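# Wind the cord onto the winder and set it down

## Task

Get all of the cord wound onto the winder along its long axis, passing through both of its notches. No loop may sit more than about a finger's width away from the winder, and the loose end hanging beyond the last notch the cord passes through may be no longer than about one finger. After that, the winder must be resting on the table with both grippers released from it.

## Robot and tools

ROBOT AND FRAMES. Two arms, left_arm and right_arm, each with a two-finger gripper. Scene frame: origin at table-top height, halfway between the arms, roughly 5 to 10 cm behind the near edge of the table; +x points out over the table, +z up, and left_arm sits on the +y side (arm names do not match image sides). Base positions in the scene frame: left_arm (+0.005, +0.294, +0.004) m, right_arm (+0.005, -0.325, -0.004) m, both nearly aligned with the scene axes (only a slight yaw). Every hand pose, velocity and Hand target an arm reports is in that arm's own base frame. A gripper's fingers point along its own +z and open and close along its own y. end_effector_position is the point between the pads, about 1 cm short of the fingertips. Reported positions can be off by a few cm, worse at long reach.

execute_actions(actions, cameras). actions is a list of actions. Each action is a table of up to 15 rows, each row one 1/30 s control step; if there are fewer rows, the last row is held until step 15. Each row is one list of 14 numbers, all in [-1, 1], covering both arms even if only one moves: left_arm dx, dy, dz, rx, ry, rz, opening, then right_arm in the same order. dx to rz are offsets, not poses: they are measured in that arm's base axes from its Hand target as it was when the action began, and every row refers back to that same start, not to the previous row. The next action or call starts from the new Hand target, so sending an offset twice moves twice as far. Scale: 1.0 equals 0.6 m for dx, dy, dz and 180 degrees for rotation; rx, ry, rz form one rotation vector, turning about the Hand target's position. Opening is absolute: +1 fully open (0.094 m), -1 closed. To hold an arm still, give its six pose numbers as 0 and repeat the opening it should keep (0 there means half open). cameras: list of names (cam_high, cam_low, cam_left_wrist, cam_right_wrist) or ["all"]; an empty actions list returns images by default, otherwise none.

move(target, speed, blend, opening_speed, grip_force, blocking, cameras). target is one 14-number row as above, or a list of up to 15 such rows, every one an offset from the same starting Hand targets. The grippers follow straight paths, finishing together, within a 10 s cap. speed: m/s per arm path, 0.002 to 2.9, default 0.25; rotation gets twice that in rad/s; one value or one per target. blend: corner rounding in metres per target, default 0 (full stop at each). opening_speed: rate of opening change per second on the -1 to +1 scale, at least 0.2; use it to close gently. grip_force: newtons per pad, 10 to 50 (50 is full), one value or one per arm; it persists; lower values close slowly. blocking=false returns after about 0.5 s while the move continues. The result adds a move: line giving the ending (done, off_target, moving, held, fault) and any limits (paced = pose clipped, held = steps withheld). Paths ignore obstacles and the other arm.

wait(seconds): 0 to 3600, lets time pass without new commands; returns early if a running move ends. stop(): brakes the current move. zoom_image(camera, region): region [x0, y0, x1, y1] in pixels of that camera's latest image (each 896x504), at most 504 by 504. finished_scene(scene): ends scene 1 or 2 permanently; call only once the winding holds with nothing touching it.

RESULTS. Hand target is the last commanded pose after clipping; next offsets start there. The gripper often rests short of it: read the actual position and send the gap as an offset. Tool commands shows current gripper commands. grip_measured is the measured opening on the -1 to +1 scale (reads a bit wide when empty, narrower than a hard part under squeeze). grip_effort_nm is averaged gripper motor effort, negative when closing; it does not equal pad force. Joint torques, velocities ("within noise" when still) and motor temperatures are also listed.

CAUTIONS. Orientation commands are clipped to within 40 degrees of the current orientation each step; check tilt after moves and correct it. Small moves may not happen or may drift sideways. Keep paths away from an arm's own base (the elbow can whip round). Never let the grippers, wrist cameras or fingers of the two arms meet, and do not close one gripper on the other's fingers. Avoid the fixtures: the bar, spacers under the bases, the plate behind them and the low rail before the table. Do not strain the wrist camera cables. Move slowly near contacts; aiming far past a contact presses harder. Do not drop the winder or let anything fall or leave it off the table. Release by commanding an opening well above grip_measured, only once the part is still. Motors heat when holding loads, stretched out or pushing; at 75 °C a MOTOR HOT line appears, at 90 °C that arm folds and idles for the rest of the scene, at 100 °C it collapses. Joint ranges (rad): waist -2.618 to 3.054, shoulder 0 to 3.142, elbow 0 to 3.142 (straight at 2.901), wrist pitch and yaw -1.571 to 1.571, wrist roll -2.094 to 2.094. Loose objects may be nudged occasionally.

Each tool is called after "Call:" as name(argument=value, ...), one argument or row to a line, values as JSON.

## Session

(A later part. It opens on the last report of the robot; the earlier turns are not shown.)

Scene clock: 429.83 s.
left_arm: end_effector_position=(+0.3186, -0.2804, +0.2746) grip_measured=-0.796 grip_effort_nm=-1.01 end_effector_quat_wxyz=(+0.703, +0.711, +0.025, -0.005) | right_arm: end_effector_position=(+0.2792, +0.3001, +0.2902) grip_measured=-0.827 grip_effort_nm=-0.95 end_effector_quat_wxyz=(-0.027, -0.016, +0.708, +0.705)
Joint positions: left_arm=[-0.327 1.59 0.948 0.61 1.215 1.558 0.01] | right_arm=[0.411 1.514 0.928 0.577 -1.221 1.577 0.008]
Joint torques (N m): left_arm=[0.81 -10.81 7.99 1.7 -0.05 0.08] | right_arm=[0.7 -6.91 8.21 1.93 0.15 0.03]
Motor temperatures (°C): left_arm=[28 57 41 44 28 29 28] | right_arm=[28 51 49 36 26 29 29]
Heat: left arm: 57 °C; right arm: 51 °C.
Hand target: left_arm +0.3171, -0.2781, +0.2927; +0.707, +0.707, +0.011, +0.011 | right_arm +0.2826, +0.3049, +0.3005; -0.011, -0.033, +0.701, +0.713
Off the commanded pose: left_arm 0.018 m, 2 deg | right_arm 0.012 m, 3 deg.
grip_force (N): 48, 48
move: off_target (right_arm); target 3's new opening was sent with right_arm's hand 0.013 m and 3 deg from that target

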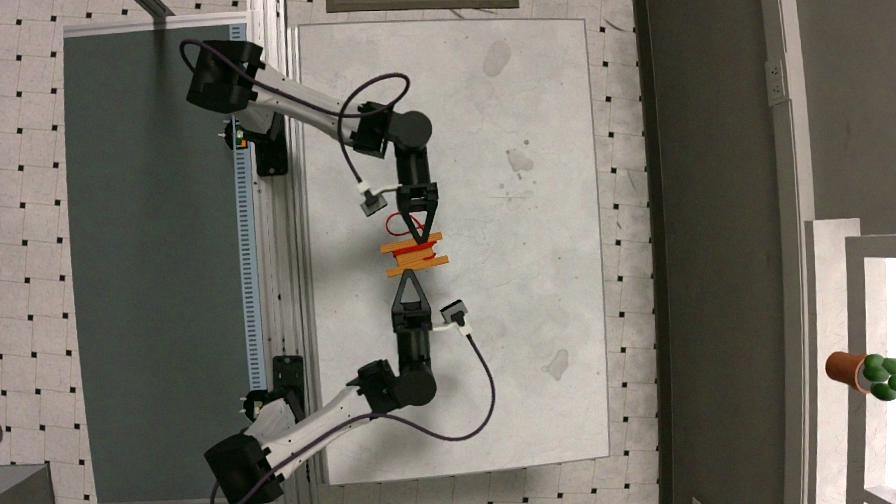

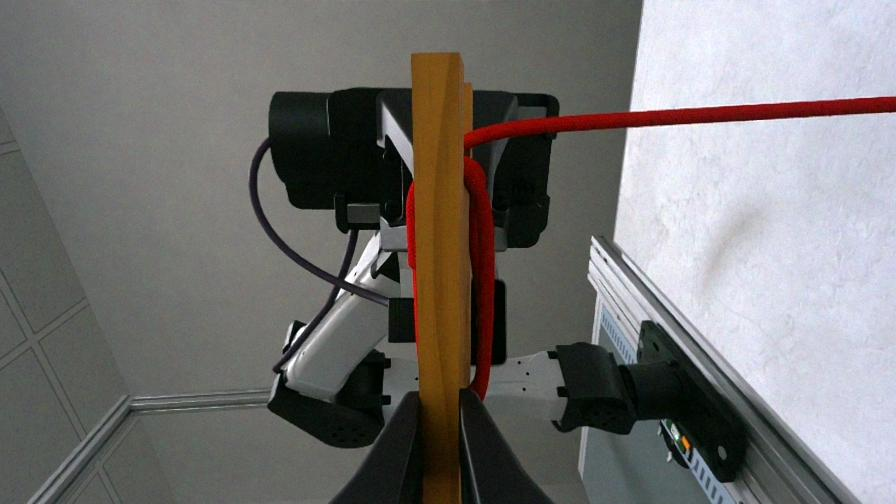

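Call:
move(
  target=[0, 0, 0, 0, 0, 0, -0.98, -0.02, 0.0102, 0, 0, 0, 0, -0.98],
  speed=0.06,
  cameras=["cam_high"],
)

Call:
zoom_image(
  camera="cam_high",
  region=[360, 190, 500, 290],
)

Scene clock: 433.43 s.
left_arm: end_effector_position=(+0.3184, -0.2791, +0.2746) grip_measured=-0.796 grip_effort_nm=-1.01 end_effector_quat_wxyz=(+0.703, +0.711, +0.023, -0.006) | right_arm: end_effector_position=(+0.2772, +0.3079, +0.2902) grip_measured=-0.827 grip_effort_nm=-0.96 end_effector_quat_wxyz=(-0.024, -0.013, +0.708, +0.705)
Joint positions: left_arm=[-0.323 1.59 0.948 0.61 1.223 1.56 0.01] | right_arm=[0.438 1.514 0.928 0.577 -1.185 1.577 0.008]
Joint torques (N m): left_arm=[0.43 -10.81 7.99 1.69 -0.04 0.07] | right_arm=[1.32 -9.96 6.06 1.88 0.14 0]
Motor temperatures (°C): left_arm=[28 57 42 44 28 29 28] | right_arm=[28 50 49 36 26 29 30]
Heat: left arm: 57 °C; right arm: 50 °C.
Hand target: left_arm +0.3171, -0.2781, +0.2927; +0.707, +0.707, +0.011, +0.011 | right_arm +0.2705, +0.3111, +0.3005; -0.011, -0.033, +0.701, +0.713
Off the commanded pose: left_arm 0.018 m, 2 deg | right_arm 0.013 m, 3 deg.
grip_force (N): 48, 48
move: off_target (right_arm)

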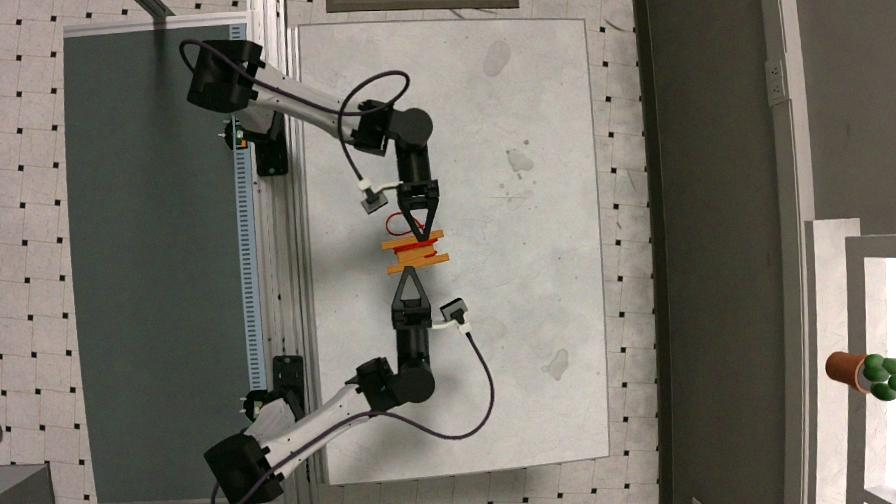

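Scaled by 3.600 from the camera's image (finer frame: 1280x720).

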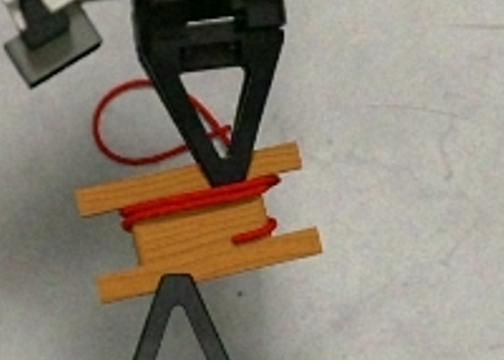

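Call:
move(
  target=[0, 0, 0, 0, 0, 0, -0.98, -0.008, 0.004, 0, 0, 0, 0, -0.98],
  speed=0.05,
  grip_force=[12, 12],
  cameras=["cam_high"],
)

Call:
zoom_image(
  camera="cam_high",
  region=[360, 190, 500, 290],
)

Scene clock: 440.17 s.
left_arm: end_effector_position=(+0.3187, -0.2777, +0.2767) grip_measured=-0.771 grip_effort_nm=-0.35 end_effector_quat_wxyz=(+0.704, +0.710, +0.023, -0.002) | right_arm: end_effector_position=(+0.2765, +0.3099, +0.2929) grip_measured=-0.807 grip_effort_nm=-0.30 end_effector_quat_wxyz=(-0.018, -0.012, +0.707, +0.707)
Joint positions: left_arm=[-0.32 1.584 0.948 0.61 1.221 1.56 0.011] | right_arm=[0.447 1.506 0.928 0.577 -1.167 1.577 0.009]
Joint torques (N m): left_arm=[0.14 -10.25 8.01 1.69 -0.05 0.06] | right_arm=[1.7 -10.35 5.27 1.86 0.09 -0.01]
Motor temperatures (°C): left_arm=[28 57 42 45 28 29 28] | right_arm=[28 50 48 37 26 28 30]
Heat: left arm: 57 °C; right arm: 50 °C.
Hand target: left_arm +0.3172, -0.2780, +0.2927; +0.707, +0.707, +0.011, +0.011 | right_arm +0.2658, +0.3134, +0.3005; -0.011, -0.033, +0.701, +0.713
Off the commanded pose: left_arm 0.016 m, 2 deg | right_arm 0.014 m, 3 deg.
grip_force (N): 12, 12
move: off_target (right_arm)

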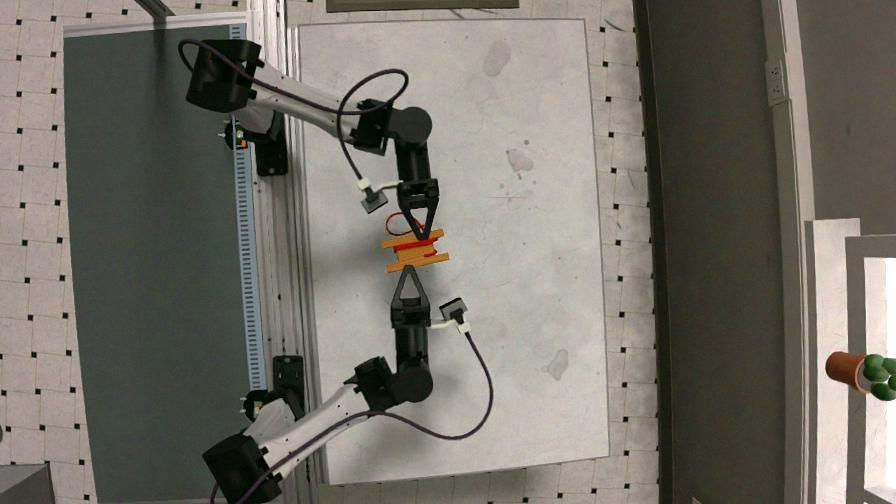

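Scaled by 3.600 from the camera's image (finer frame: 1280x720).

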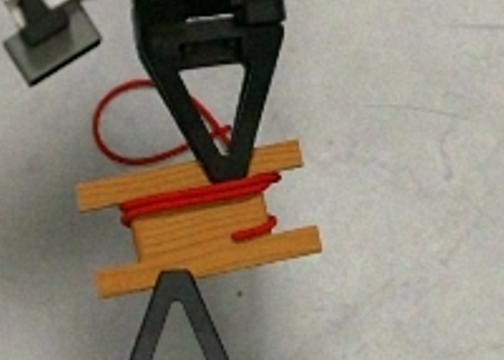

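Call:
move(
  target=[0, 0, 0, 0, 0, 0, -0.98, -0.03, 0.002, 0, 0, 0, 0, -0.98],
  speed=0.05,
  cameras=["cam_high"],
)

Call:
zoom_image(
  camera="cam_high",
  region=[360, 190, 500, 290],
)

Scene clock: 444.17 s.
left_arm: end_effector_position=(+0.3143, -0.2775, +0.2790) grip_measured=-0.771 grip_effort_nm=-0.35 end_effector_quat_wxyz=(+0.705, +0.709, +0.014, -0.007) | right_arm: end_effector_position=(+0.2678, +0.3107, +0.2953) grip_measured=-0.807 grip_effort_nm=-0.30 end_effector_quat_wxyz=(-0.001, -0.002, +0.706, +0.708)
Joint positions: left_arm=[-0.32 1.578 0.948 0.61 1.241 1.56 0.011] | right_arm=[0.471 1.452 0.883 0.577 -1.104 1.577 0.009]
Joint torques (N m): left_arm=[0.17 -9.68 8.01 1.68 -0.22 0.06] | right_arm=[2.26 -10.3 4.78 1.8 -0.26 -0.04]
Motor temperatures (°C): left_arm=[28 57 42 45 28 29 28] | right_arm=[28 50 48 37 26 28 30]
Heat: left arm: 57 °C; right arm: 50 °C.
Hand target: left_arm +0.3171, -0.2780, +0.2927; +0.707, +0.707, +0.011, +0.011 | right_arm +0.2478, +0.3146, +0.3005; -0.011, -0.033, +0.701, +0.713
Off the commanded pose: left_arm 0.014 m, 2 deg | right_arm 0.021 m, 4 deg.
grip_force (N): 12, 12
move: off_target (right_arm)

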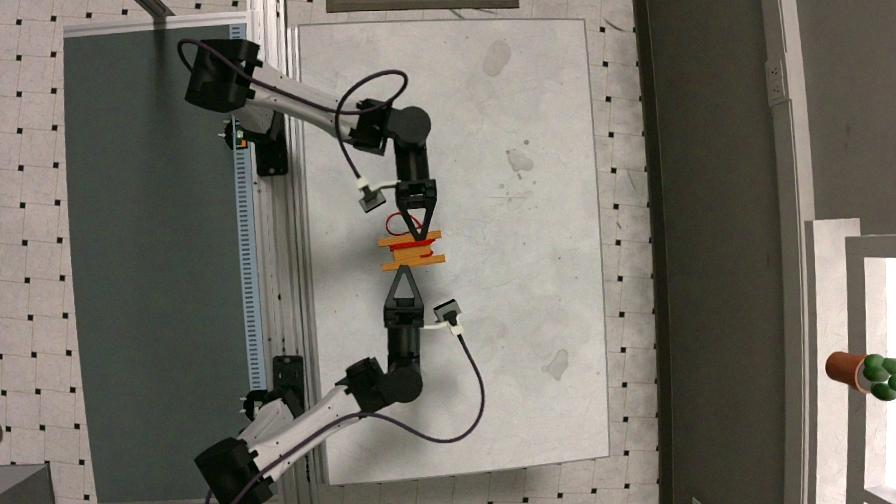

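Scaled by 3.600 from the camera's image (finer frame: 1280x720).

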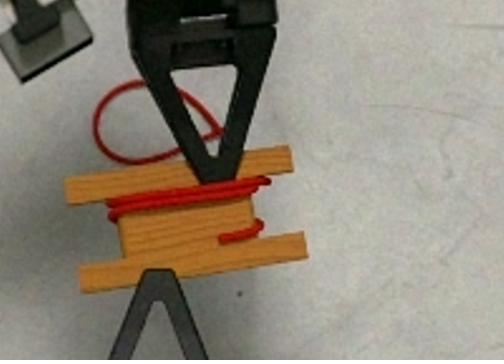

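Call:
move(
  target=[
    [0, 0.002, 0, 0, 0, 0, -0.98, 0.028, -0.004, 0, 0, 0, 0, -0.98],
    [0, 0.004, 0, 0, 0, 0, -0.4, 0.028, -0.004, 0, 0, 0, 0, -0.98],
    [0.003, 0.108, 0, 0, 0, 0, -0.4, 0.028, -0.004, 0, 0, 0, 0, -0.98],
    [-0.025, 0.108, 0.01, -0.0155, 0.4997, 0, -0.4, 0.06, -0.004, 0.0, 0.0312, -0.4995, -0.0075, -0.98],
    [-0.0525, 0.108, 0.01, -0.031, 0.9995, 0, -0.4, 0.095, -0.004, 0.0, 0.0625, -0.9989, -0.015, -0.98],
  ],
  speed=[0.1, 0.1, 0.2, 0.5, 0.5],
  blend=[0, 0, 0.01, 0.05, 0],
  grip_force=[48, 48],
  cameras=["cam_high", "cam_left_wrist", "cam_right_wrist"],
)

Call:
zoom_image(
  camera="cam_high",
  region=[360, 190, 500, 290],
)

Scene clock: 458.37 s.
left_arm: end_effector_position=(+0.2899, -0.2121, +0.2923) grip_measured=-0.402 grip_effort_nm=0.12 end_effector_quat_wxyz=(-0.011, -0.027, +0.721, -0.693) | right_arm: end_effector_position=(+0.3055, +0.3148, +0.2835) grip_measured=-0.828 grip_effort_nm=-0.95 end_effector_quat_wxyz=(+0.710, -0.704, -0.019, +0.018)
Joint positions: left_arm=[-0.133 1.384 0.923 0.207 1.411 -1.373 0.028] | right_arm=[0.421 1.639 1.005 0.659 -1.202 -1.55 0.008]
Joint torques (N m): left_arm=[-0.13 -8.43 4.97 2.65 0.03 -0.09] | right_arm=[-0.68 -11.51 8.69 1.12 -0.08 -0.04]
Motor temperatures (°C): left_arm=[28 57 43 45 28 29 27] | right_arm=[28 49 48 37 26 28 30]
Heat: left arm: 57 °C; right arm: 49 °C.
Hand target: left_arm +0.2856, -0.2132, +0.2986; +0.011, -0.011, +0.707, -0.707 | right_arm +0.3048, +0.3122, +0.3005; +0.712, -0.701, -0.034, +0.010
Off the commanded pose: left_arm 0.008 m, 4 deg | right_arm 0.017 m, 2 deg.
grip_force (N): 48, 48
move: off_target (left_arm, right_arm); target 2's new opening was sent with left_arm's hand 0.015 m and 2 deg from that target

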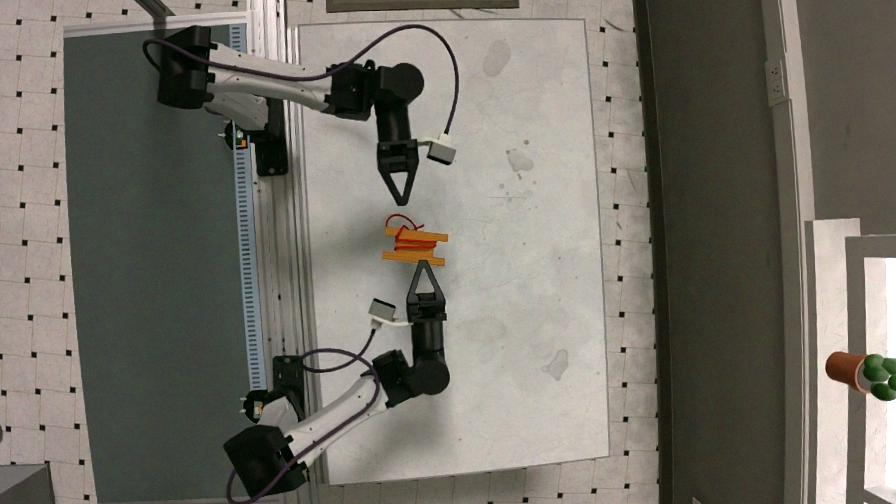

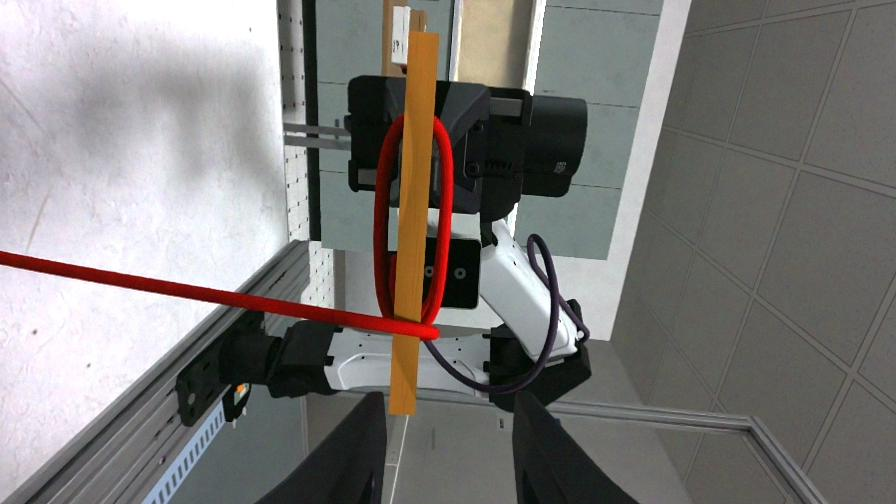

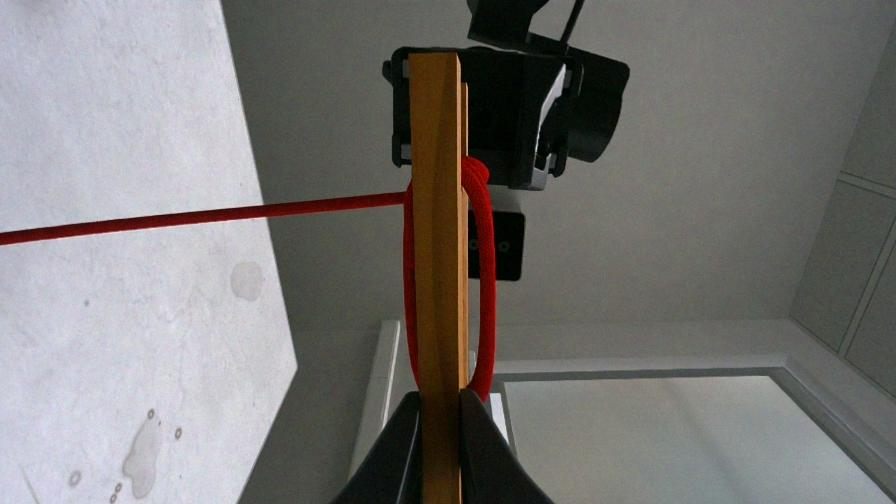

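Scaled by 3.600 from the camera's image (finer frame: 1280x720).

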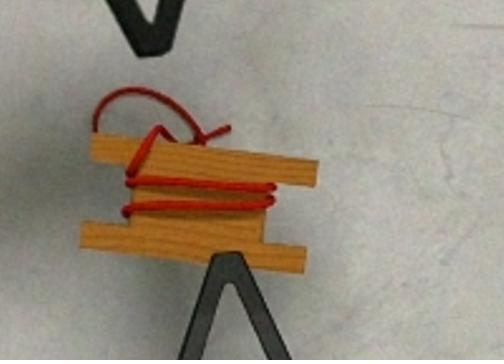

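Call:
move(
  target=[
    [0, 0.02, 0.11, 0, 0, 0, -0.4, -0.02, 0, 0.12, -0.0312, 0.4988, 0.0074, -0.98],
    [0, 0.02, 0.22, 0, 0, 0, -0.4, -0.05, 0, 0.24, -0.0624, 0.9976, 0.0148, -0.98],
  ],
  speed=[0.35, 0.35],
  blend=[0.03, 0],
  cameras=["all"],
)

Call:
zoom_image(
  camera="cam_high",
  region=[330, 190, 510, 320],
)

Scene clock: 471.87 s.
left_arm: end_effector_position=(+0.2861, -0.2030, +0.4227) grip_measured=-0.402 grip_effort_nm=0.12 end_effector_quat_wxyz=(+0.007, -0.016, +0.703, -0.711) | right_arm: end_effector_position=(+0.2846, +0.3137, +0.4257) grip_measured=-0.828 grip_effort_nm=-0.95 end_effector_quat_wxyz=(-0.021, -0.022, +0.707, +0.707)
Joint positions: left_arm=[-0.103 1.341 1.278 0.141 1.434 -1.66 0.028] | right_arm=[0.443 1.514 1.468 0.047 -1.188 1.569 0.008]
Joint torques (N m): left_arm=[0.92 -5.57 8.85 1.54 0.07 0.1] | right_arm=[0.66 -11.03 8.46 1.46 0.15 0.06]
Heat: left arm: 54 °C; right arm: 51 °C.
Hand target: left_arm +0.2856, -0.2012, +0.4307; +0.011, -0.011, +0.707, -0.707 | right_arm +0.2747, +0.3122, +0.4446; -0.010, -0.034, +0.701, +0.713
Off the commanded pose: left_arm 0.008 m, 1 deg | right_arm 0.021 m, 2 deg.
grip_force (N): 48, 48
move: off_target (right_arm)

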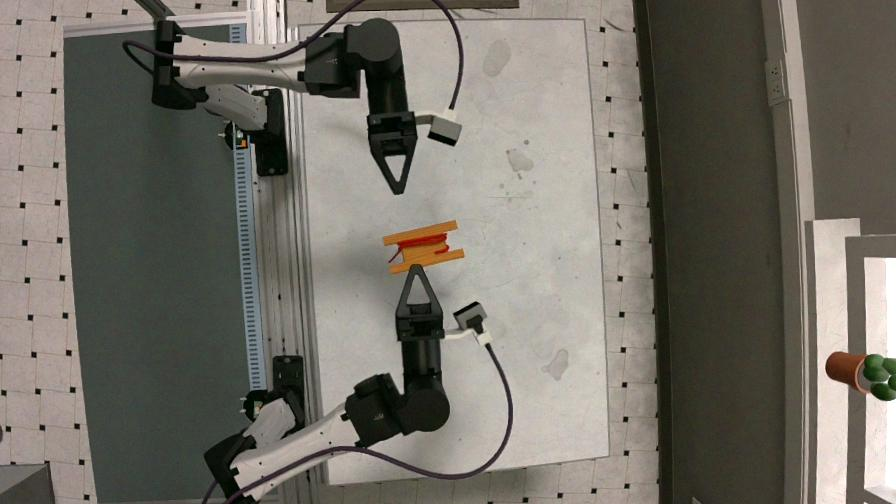

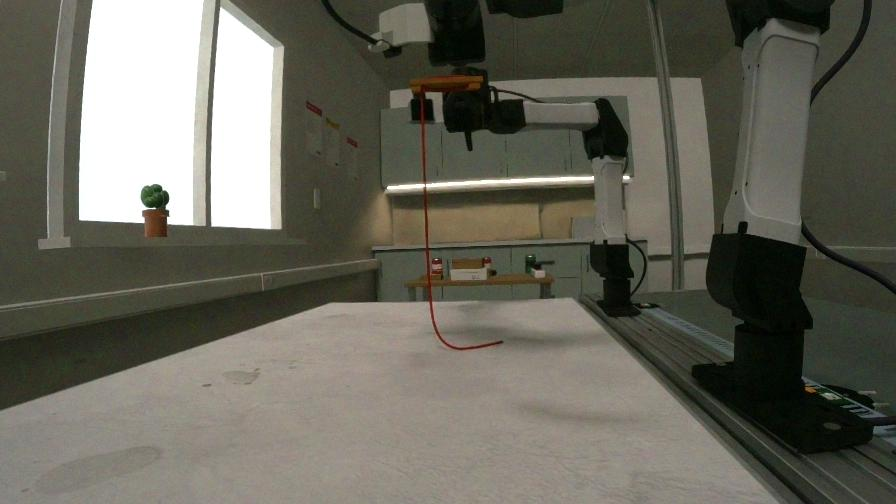

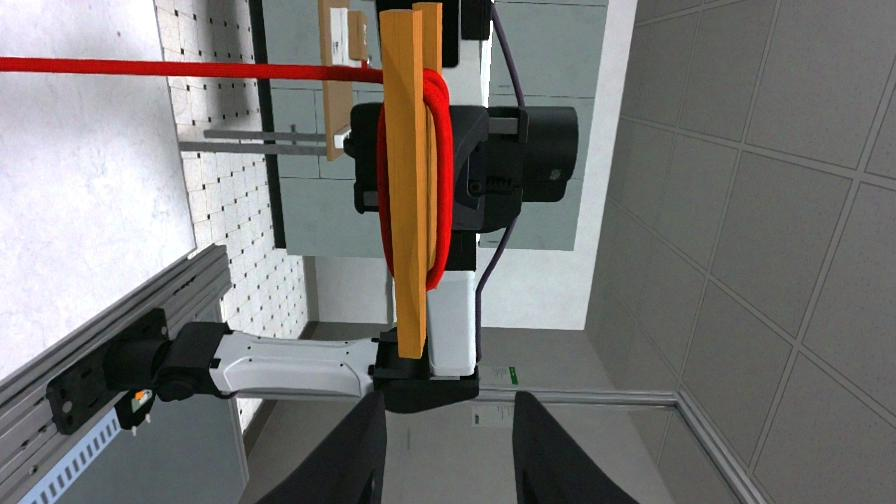

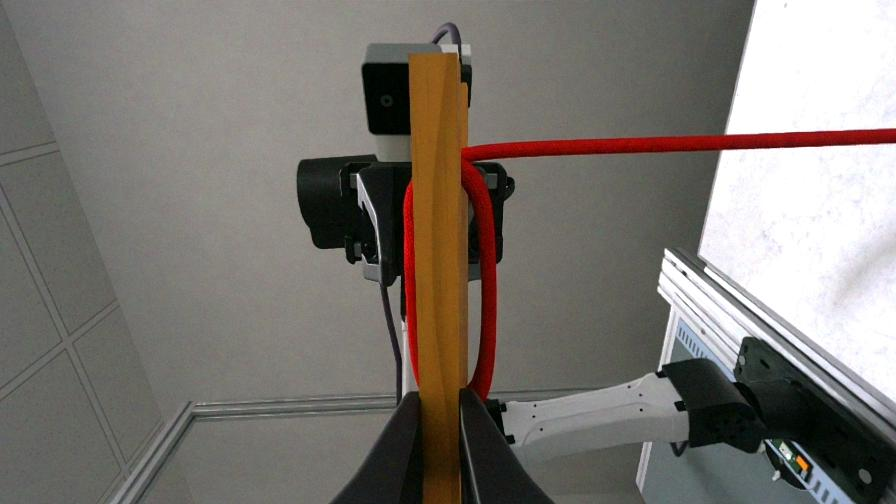

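Scaled by 2.800 from the camera's image (finer frame: 1280x720).

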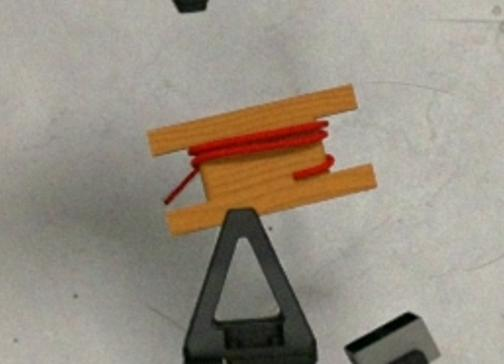

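Call:
move(
  target=[
    [0, 0, 0, 0, 0, 0, -0.4, -0.015, 0, 0, 0.0312, -0.4995, -0.0074, -0.98],
    [0, 0, 0, 0, 0, 0, -0.4, -0.025, 0, 0, 0.0625, -0.9989, -0.0148, -0.98],
  ],
  speed=[0.4, 0.4],
  blend=[0.03, 0],
  cameras=["all"],
)

Call:
zoom_image(
  camera="cam_high",
  region=[330, 190, 510, 320],
)

Scene clock: 481.00 s.
left_arm: end_effector_position=(+0.2858, -0.2030, +0.4231) grip_measured=-0.402 grip_effort_nm=0.12 end_effector_quat_wxyz=(+0.005, -0.018, +0.704, -0.710) | right_arm: end_effector_position=(+0.2696, +0.3128, +0.4330) grip_measured=-0.828 grip_effort_nm=-0.95 end_effector_quat_wxyz=(+0.711, -0.702, -0.026, +0.012)
Joint positions: left_arm=[-0.103 1.341 1.289 0.106 1.434 -1.643 0.028] | right_arm=[0.462 1.461 1.433 0.058 -1.162 -1.565 0.008]
Joint torques (N m): left_arm=[0.92 -5.45 8.84 1.55 0.07 0.19] | right_arm=[0.87 -9.81 7.91 1.13 0.13 -0.04]
Heat: left arm: 53 °C; right arm: 51 °C.
Hand target: left_arm +0.2856, -0.2012, +0.4306; +0.011, -0.011, +0.707, -0.707 | right_arm +0.2598, +0.3123, +0.4445; +0.712, -0.701, -0.035, +0.009
Off the commanded pose: left_arm 0.008 m, 1 deg | right_arm 0.015 m, 1 deg.
grip_force (N): 48, 48
move: off_target (right_arm)

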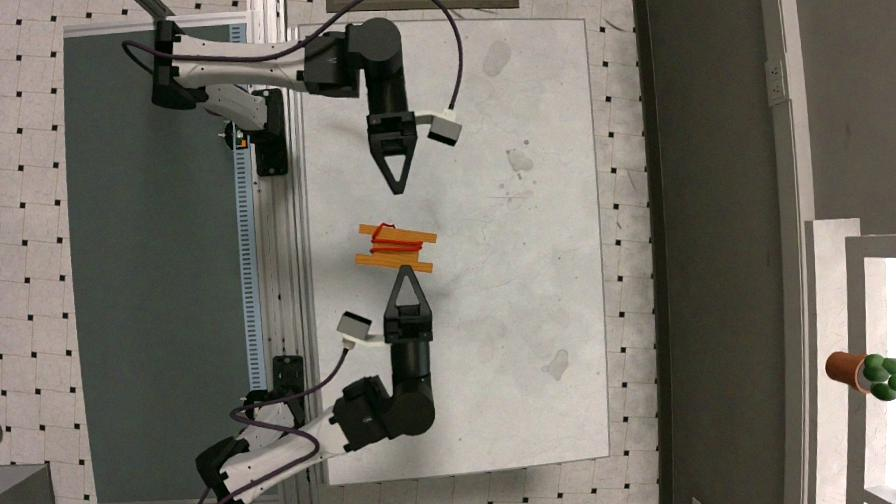

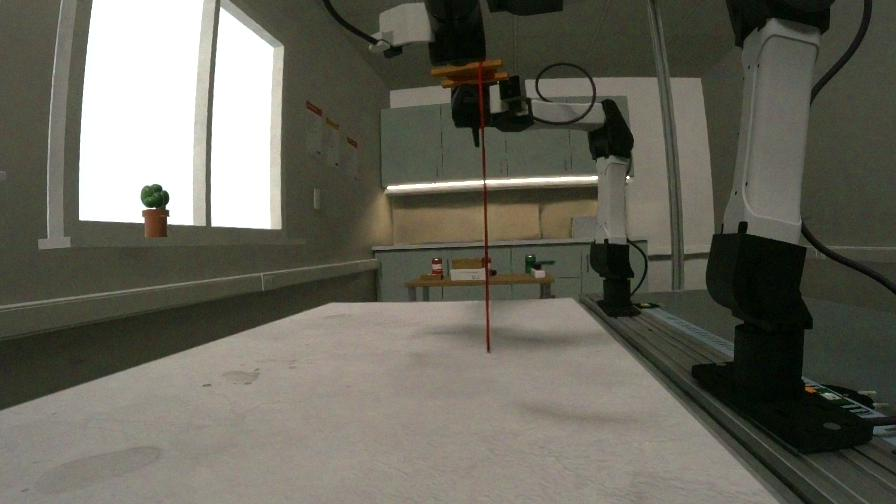

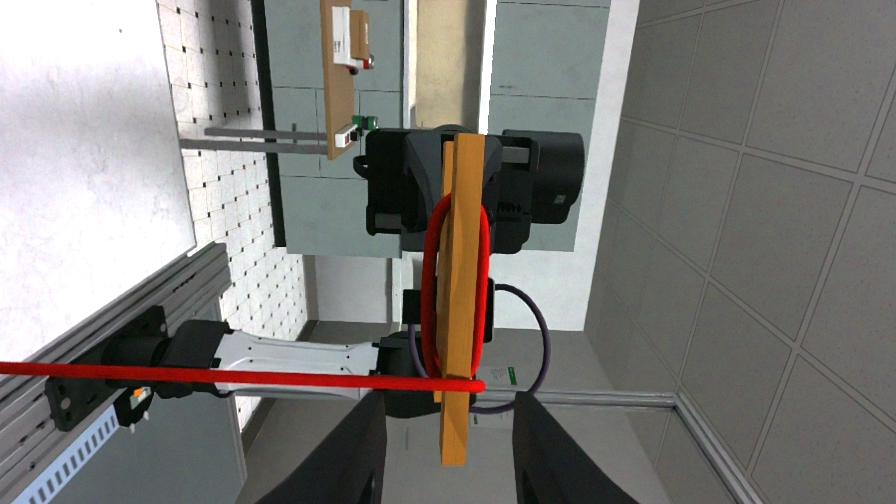

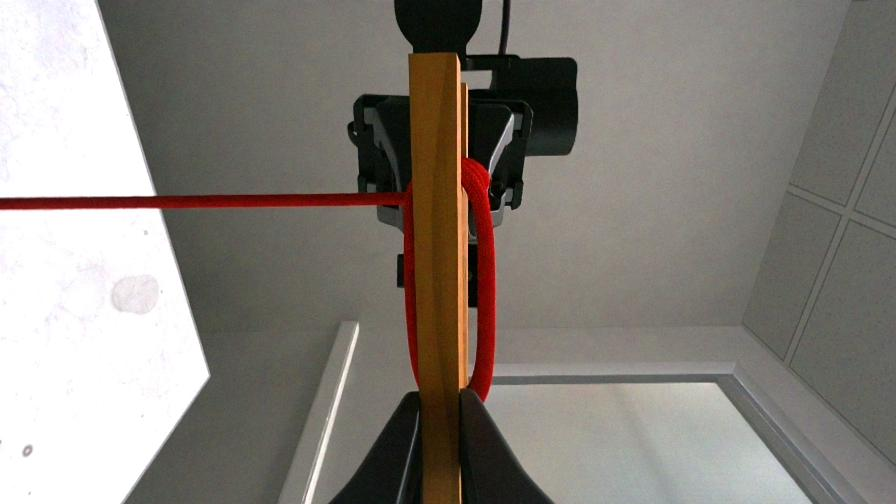

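Scaled by 2.800 from the camera's image (finer frame: 1280x720).

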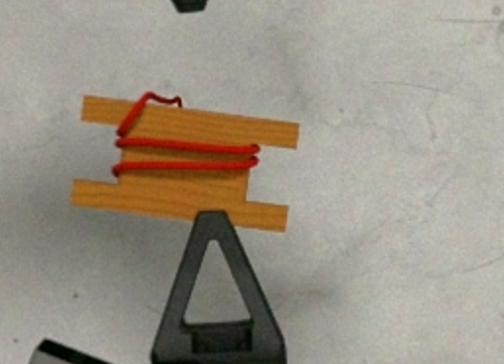

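Call:
move(
  target=[
    [0, 0, 0, 0, 0, 0, -0.4, 0, 0, 0, -0.0312, 0.4995, 0.0074, -0.98],
    [0, 0, 0, 0, 0, 0, -0.4, 0, 0, 0, -0.0625, 0.9989, 0.0148, -0.98],
    [0, 0, 0, 0, 0, 0, -0.4, 0, 0, 0, 0.0106, 0.6639, 0.0871, -0.98],
    [0, 0, 0, 0, 0, 0, -0.4, 0, 0, 0, 0.0573, 0.4986, 0.0872, -0.98],
    [0, 0, 0, 0, 0, 0, -0.4, 0, 0, 0, 0.0873, 0.2805, 0.0485, -0.98],
    [0, 0, 0, 0, 0, 0, -0.4, 0, 0, 0, 0, 0, 0.0001, -0.98],
  ],
  speed=[0.5, 0.5, 0.5, 0.4, 0.4, 0.5],
  blend=[0.05, 0, 0.05, 0.05, 0.05, 0],
  cameras=["all"],
)

Call:
zoom_image(
  camera="cam_high",
  region=[330, 190, 510, 320],
)

Scene clock: 503.40 s.
left_arm: end_effector_position=(+0.2858, -0.2030, +0.4229) grip_measured=-0.402 grip_effort_nm=0.12 end_effector_quat_wxyz=(+0.004, -0.019, +0.704, -0.710) | right_arm: end_effector_position=(+0.2681, +0.3125, +0.4290) grip_measured=-0.828 grip_effort_nm=-0.95 end_effector_quat_wxyz=(+0.710, -0.703, -0.024, +0.016)
Joint positions: left_arm=[-0.103 1.341 1.289 0.104 1.434 -1.643 0.028] | right_arm=[0.463 1.455 1.413 0.066 -1.164 -1.56 0.008]
Joint torques (N m): left_arm=[0.94 -5.45 8.85 1.55 0.08 0.19] | right_arm=[0.8 -9.26 9.09 1.14 0.13 -0.03]
Motor temperatures (°C): left_arm=[28 50 47 43 28 29 26] | right_arm=[28 49 51 34 26 28 31]
Heat: left arm: 50 °C; right arm: 51 °C.
Hand target: left_arm +0.2856, -0.2012, +0.4306; +0.011, -0.011, +0.707, -0.707 | right_arm +0.2598, +0.3123, +0.4445; +0.712, -0.701, -0.035, +0.009
Off the commanded pose: left_arm 0.008 m, 1 deg | right_arm 0.018 m, 2 deg.
grip_force (N): 48, 48
move: off_target (right_arm)

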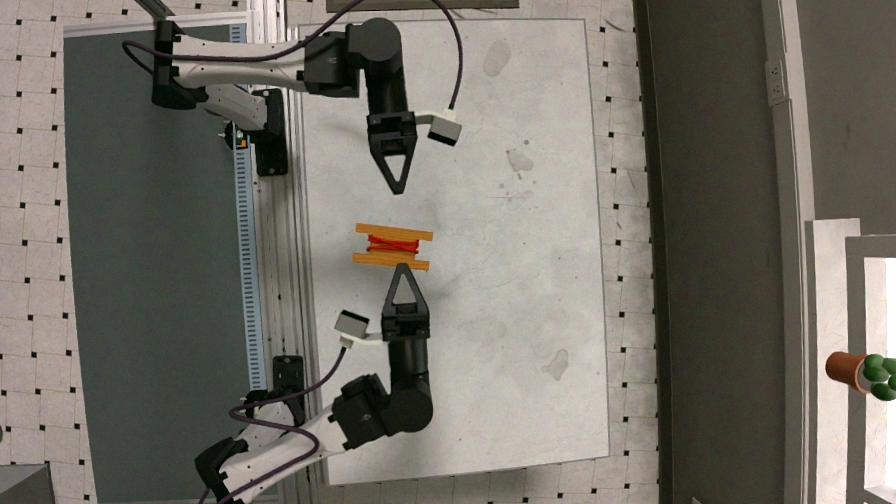

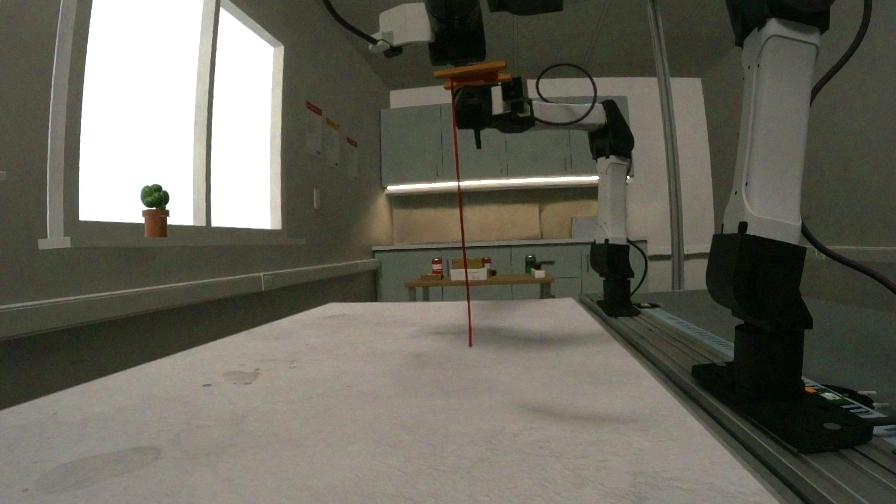

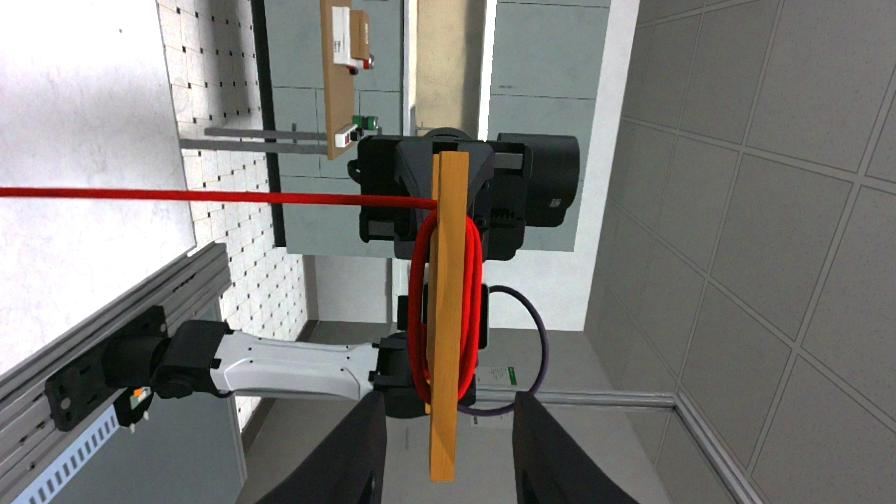

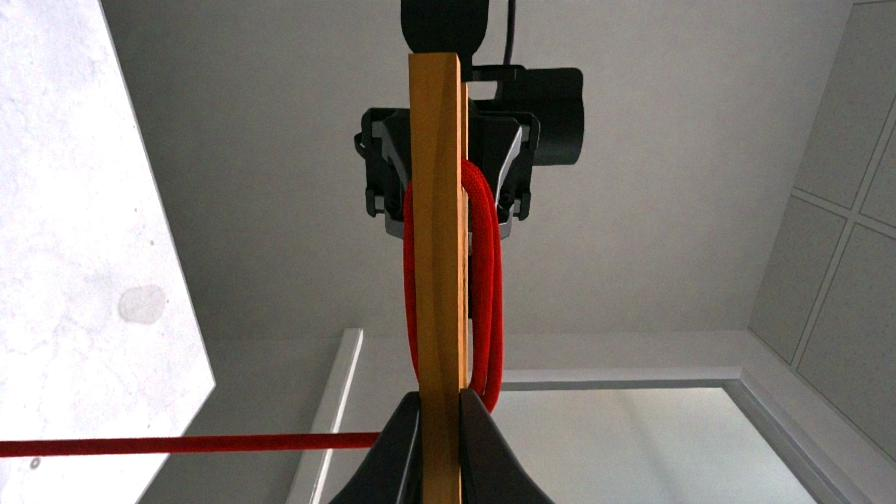

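Scaled by 2.800 from the camera's image (finer frame: 1280x720).

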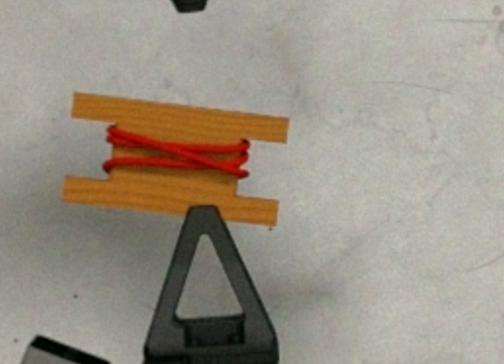

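Call:
move(
  target=[
    [-0.0122, -0.0112, 0, 0, 0, -0.0444, -0.4, 0, 0, 0, 0, 0, 0, -0.98],
    [-0.0255, -0.0942, 0, 0, 0, -0.0444, -0.4, 0, 0, 0, 0, 0, 0, -0.98],
    [-0.0255, -0.0942, 0, 0, 0, -0.0444, -0.98, 0, 0, 0, 0, 0, 0, -0.98],
  ],
  speed=[0.2, 0.15, 0.1],
  blend=[0.01, 0, 0],
  cameras=["cam_high", "cam_left_wrist"],
)

Call:
zoom_image(
  camera="cam_high",
  region=[330, 190, 510, 320],
)

Scene clock: 514.13 s.
left_arm: end_effector_position=(+0.2658, -0.2551, +0.4248) grip_measured=-0.842 grip_effort_nm=-1.01 end_effector_quat_wxyz=(-0.043, +0.043, +0.704, -0.708) | right_arm: end_effector_position=(+0.2681, +0.3124, +0.4304) grip_measured=-0.828 grip_effort_nm=-0.95 end_effector_quat_wxyz=(+0.710, -0.703, -0.023, +0.016)
Joint positions: left_arm=[-0.28 1.407 1.355 0.086 1.413 -1.605 0.007] | right_arm=[0.463 1.455 1.419 0.06 -1.162 -1.559 0.008]
Joint torques (N m): left_arm=[-0.13 -5.37 8.96 1.61 -0.23 0.11] | right_arm=[0.77 -9.18 8.9 1.13 0.11 -0.04]
Heat: left arm: 49 °C; right arm: 53 °C.
Hand target: left_arm +0.2703, -0.2578, +0.4306; -0.038, +0.038, +0.706, -0.706 | right_arm +0.2598, +0.3123, +0.4445; +0.712, -0.701, -0.035, +0.009
Off the commanded pose: left_arm 0.008 m, 1 deg | right_arm 0.016 m, 2 deg.
grip_force (N): 48, 48
move: done

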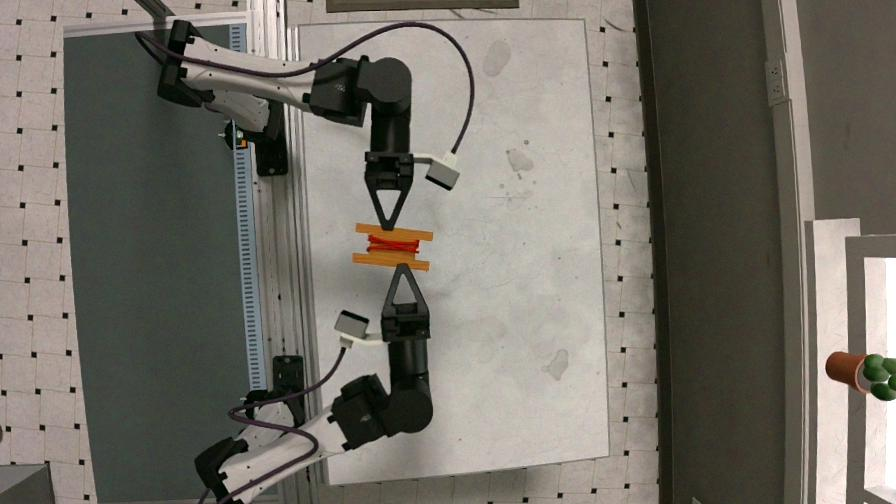

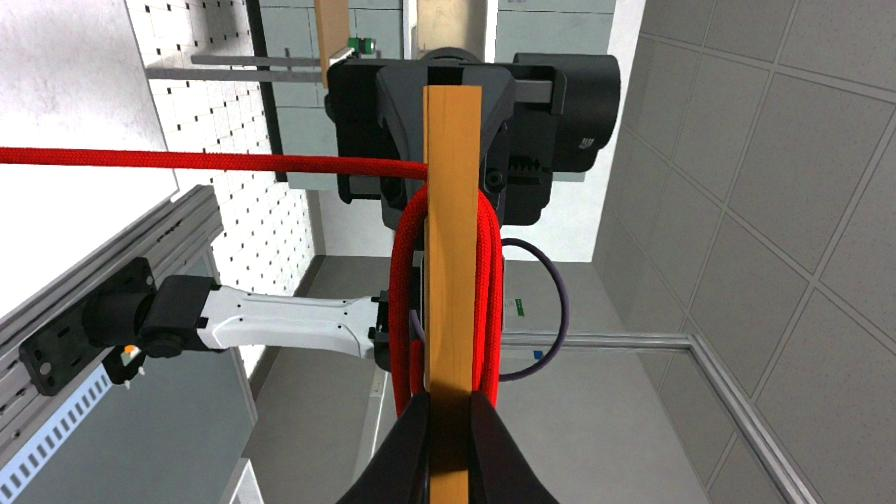

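Scaled by 2.800 from the camera's image (finer frame: 1280x720).

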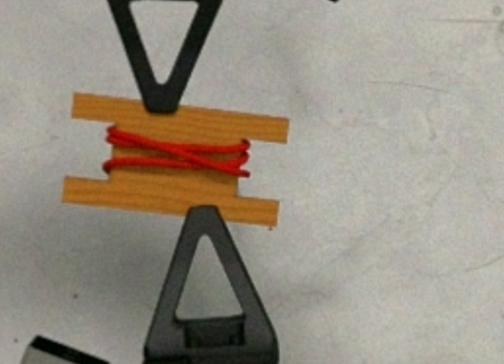

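Call:
move(
  target=[
    [-0.0017, -0.011, 0, 0, 0, 0, -0.5, 0, 0, 0, 0, 0, 0, -0.98],
    [-0.0017, -0.011, 0, 0, 0, 0, -0.98, 0, 0, 0, 0, 0, 0, -0.98],
  ],
  speed=0.08,
  cameras=["cam_high"],
)

Call:
zoom_image(
  camera="cam_high",
  region=[330, 190, 510, 320],
)

Scene clock: 519.37 s.
left_arm: end_effector_position=(+0.2652, -0.2622, +0.4228) grip_measured=-0.832 grip_effort_nm=-1.01 end_effector_quat_wxyz=(-0.045, +0.042, +0.704, -0.707) | right_arm: end_effector_position=(+0.2687, +0.3124, +0.4297) grip_measured=-0.830 grip_effort_nm=-0.96 end_effector_quat_wxyz=(+0.710, -0.704, -0.019, +0.017)
Joint positions: left_arm=[-0.303 1.412 1.355 0.081 1.391 -1.599 0.008] | right_arm=[0.463 1.455 1.419 0.055 -1.159 -1.556 0.008]
Joint torques (N m): left_arm=[-0.03 -5.63 9.29 1.63 -0.22 0.1] | right_arm=[0.79 -9.17 8.92 1.17 0.08 -0.04]
Heat: left arm: 50 °C; right arm: 53 °C.
Hand target: left_arm +0.2692, -0.2644, +0.4307; -0.038, +0.038, +0.706, -0.706 | right_arm +0.2598, +0.3123, +0.4445; +0.712, -0.701, -0.035, +0.009
Off the commanded pose: left_arm 0.009 m, 1 deg | right_arm 0.017 m, 2 deg.
grip_force (N): 48, 48
move: done

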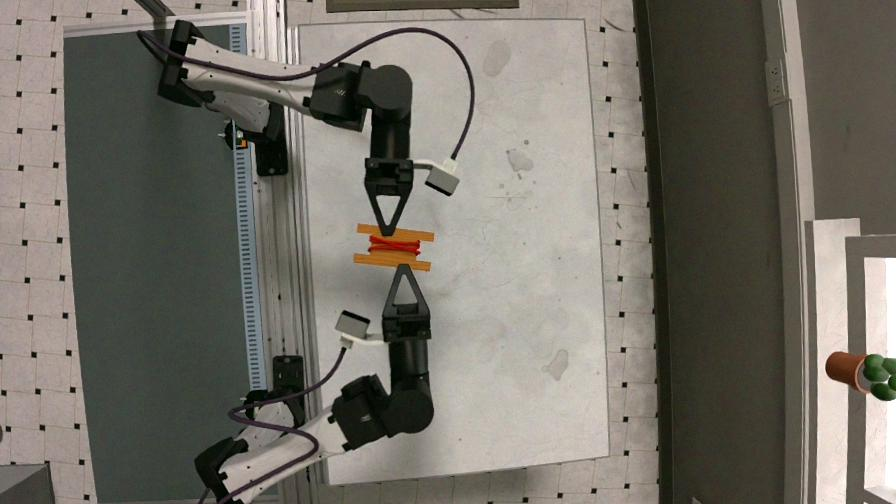

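Scaled by 2.800 from the camera's image (finer frame: 1280x720).

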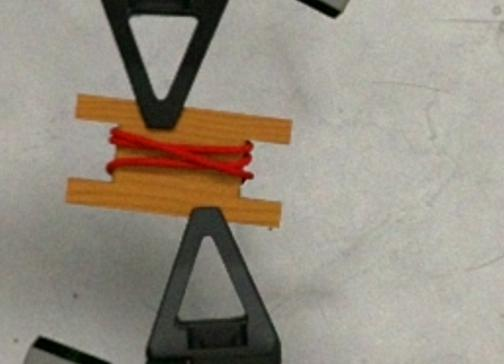

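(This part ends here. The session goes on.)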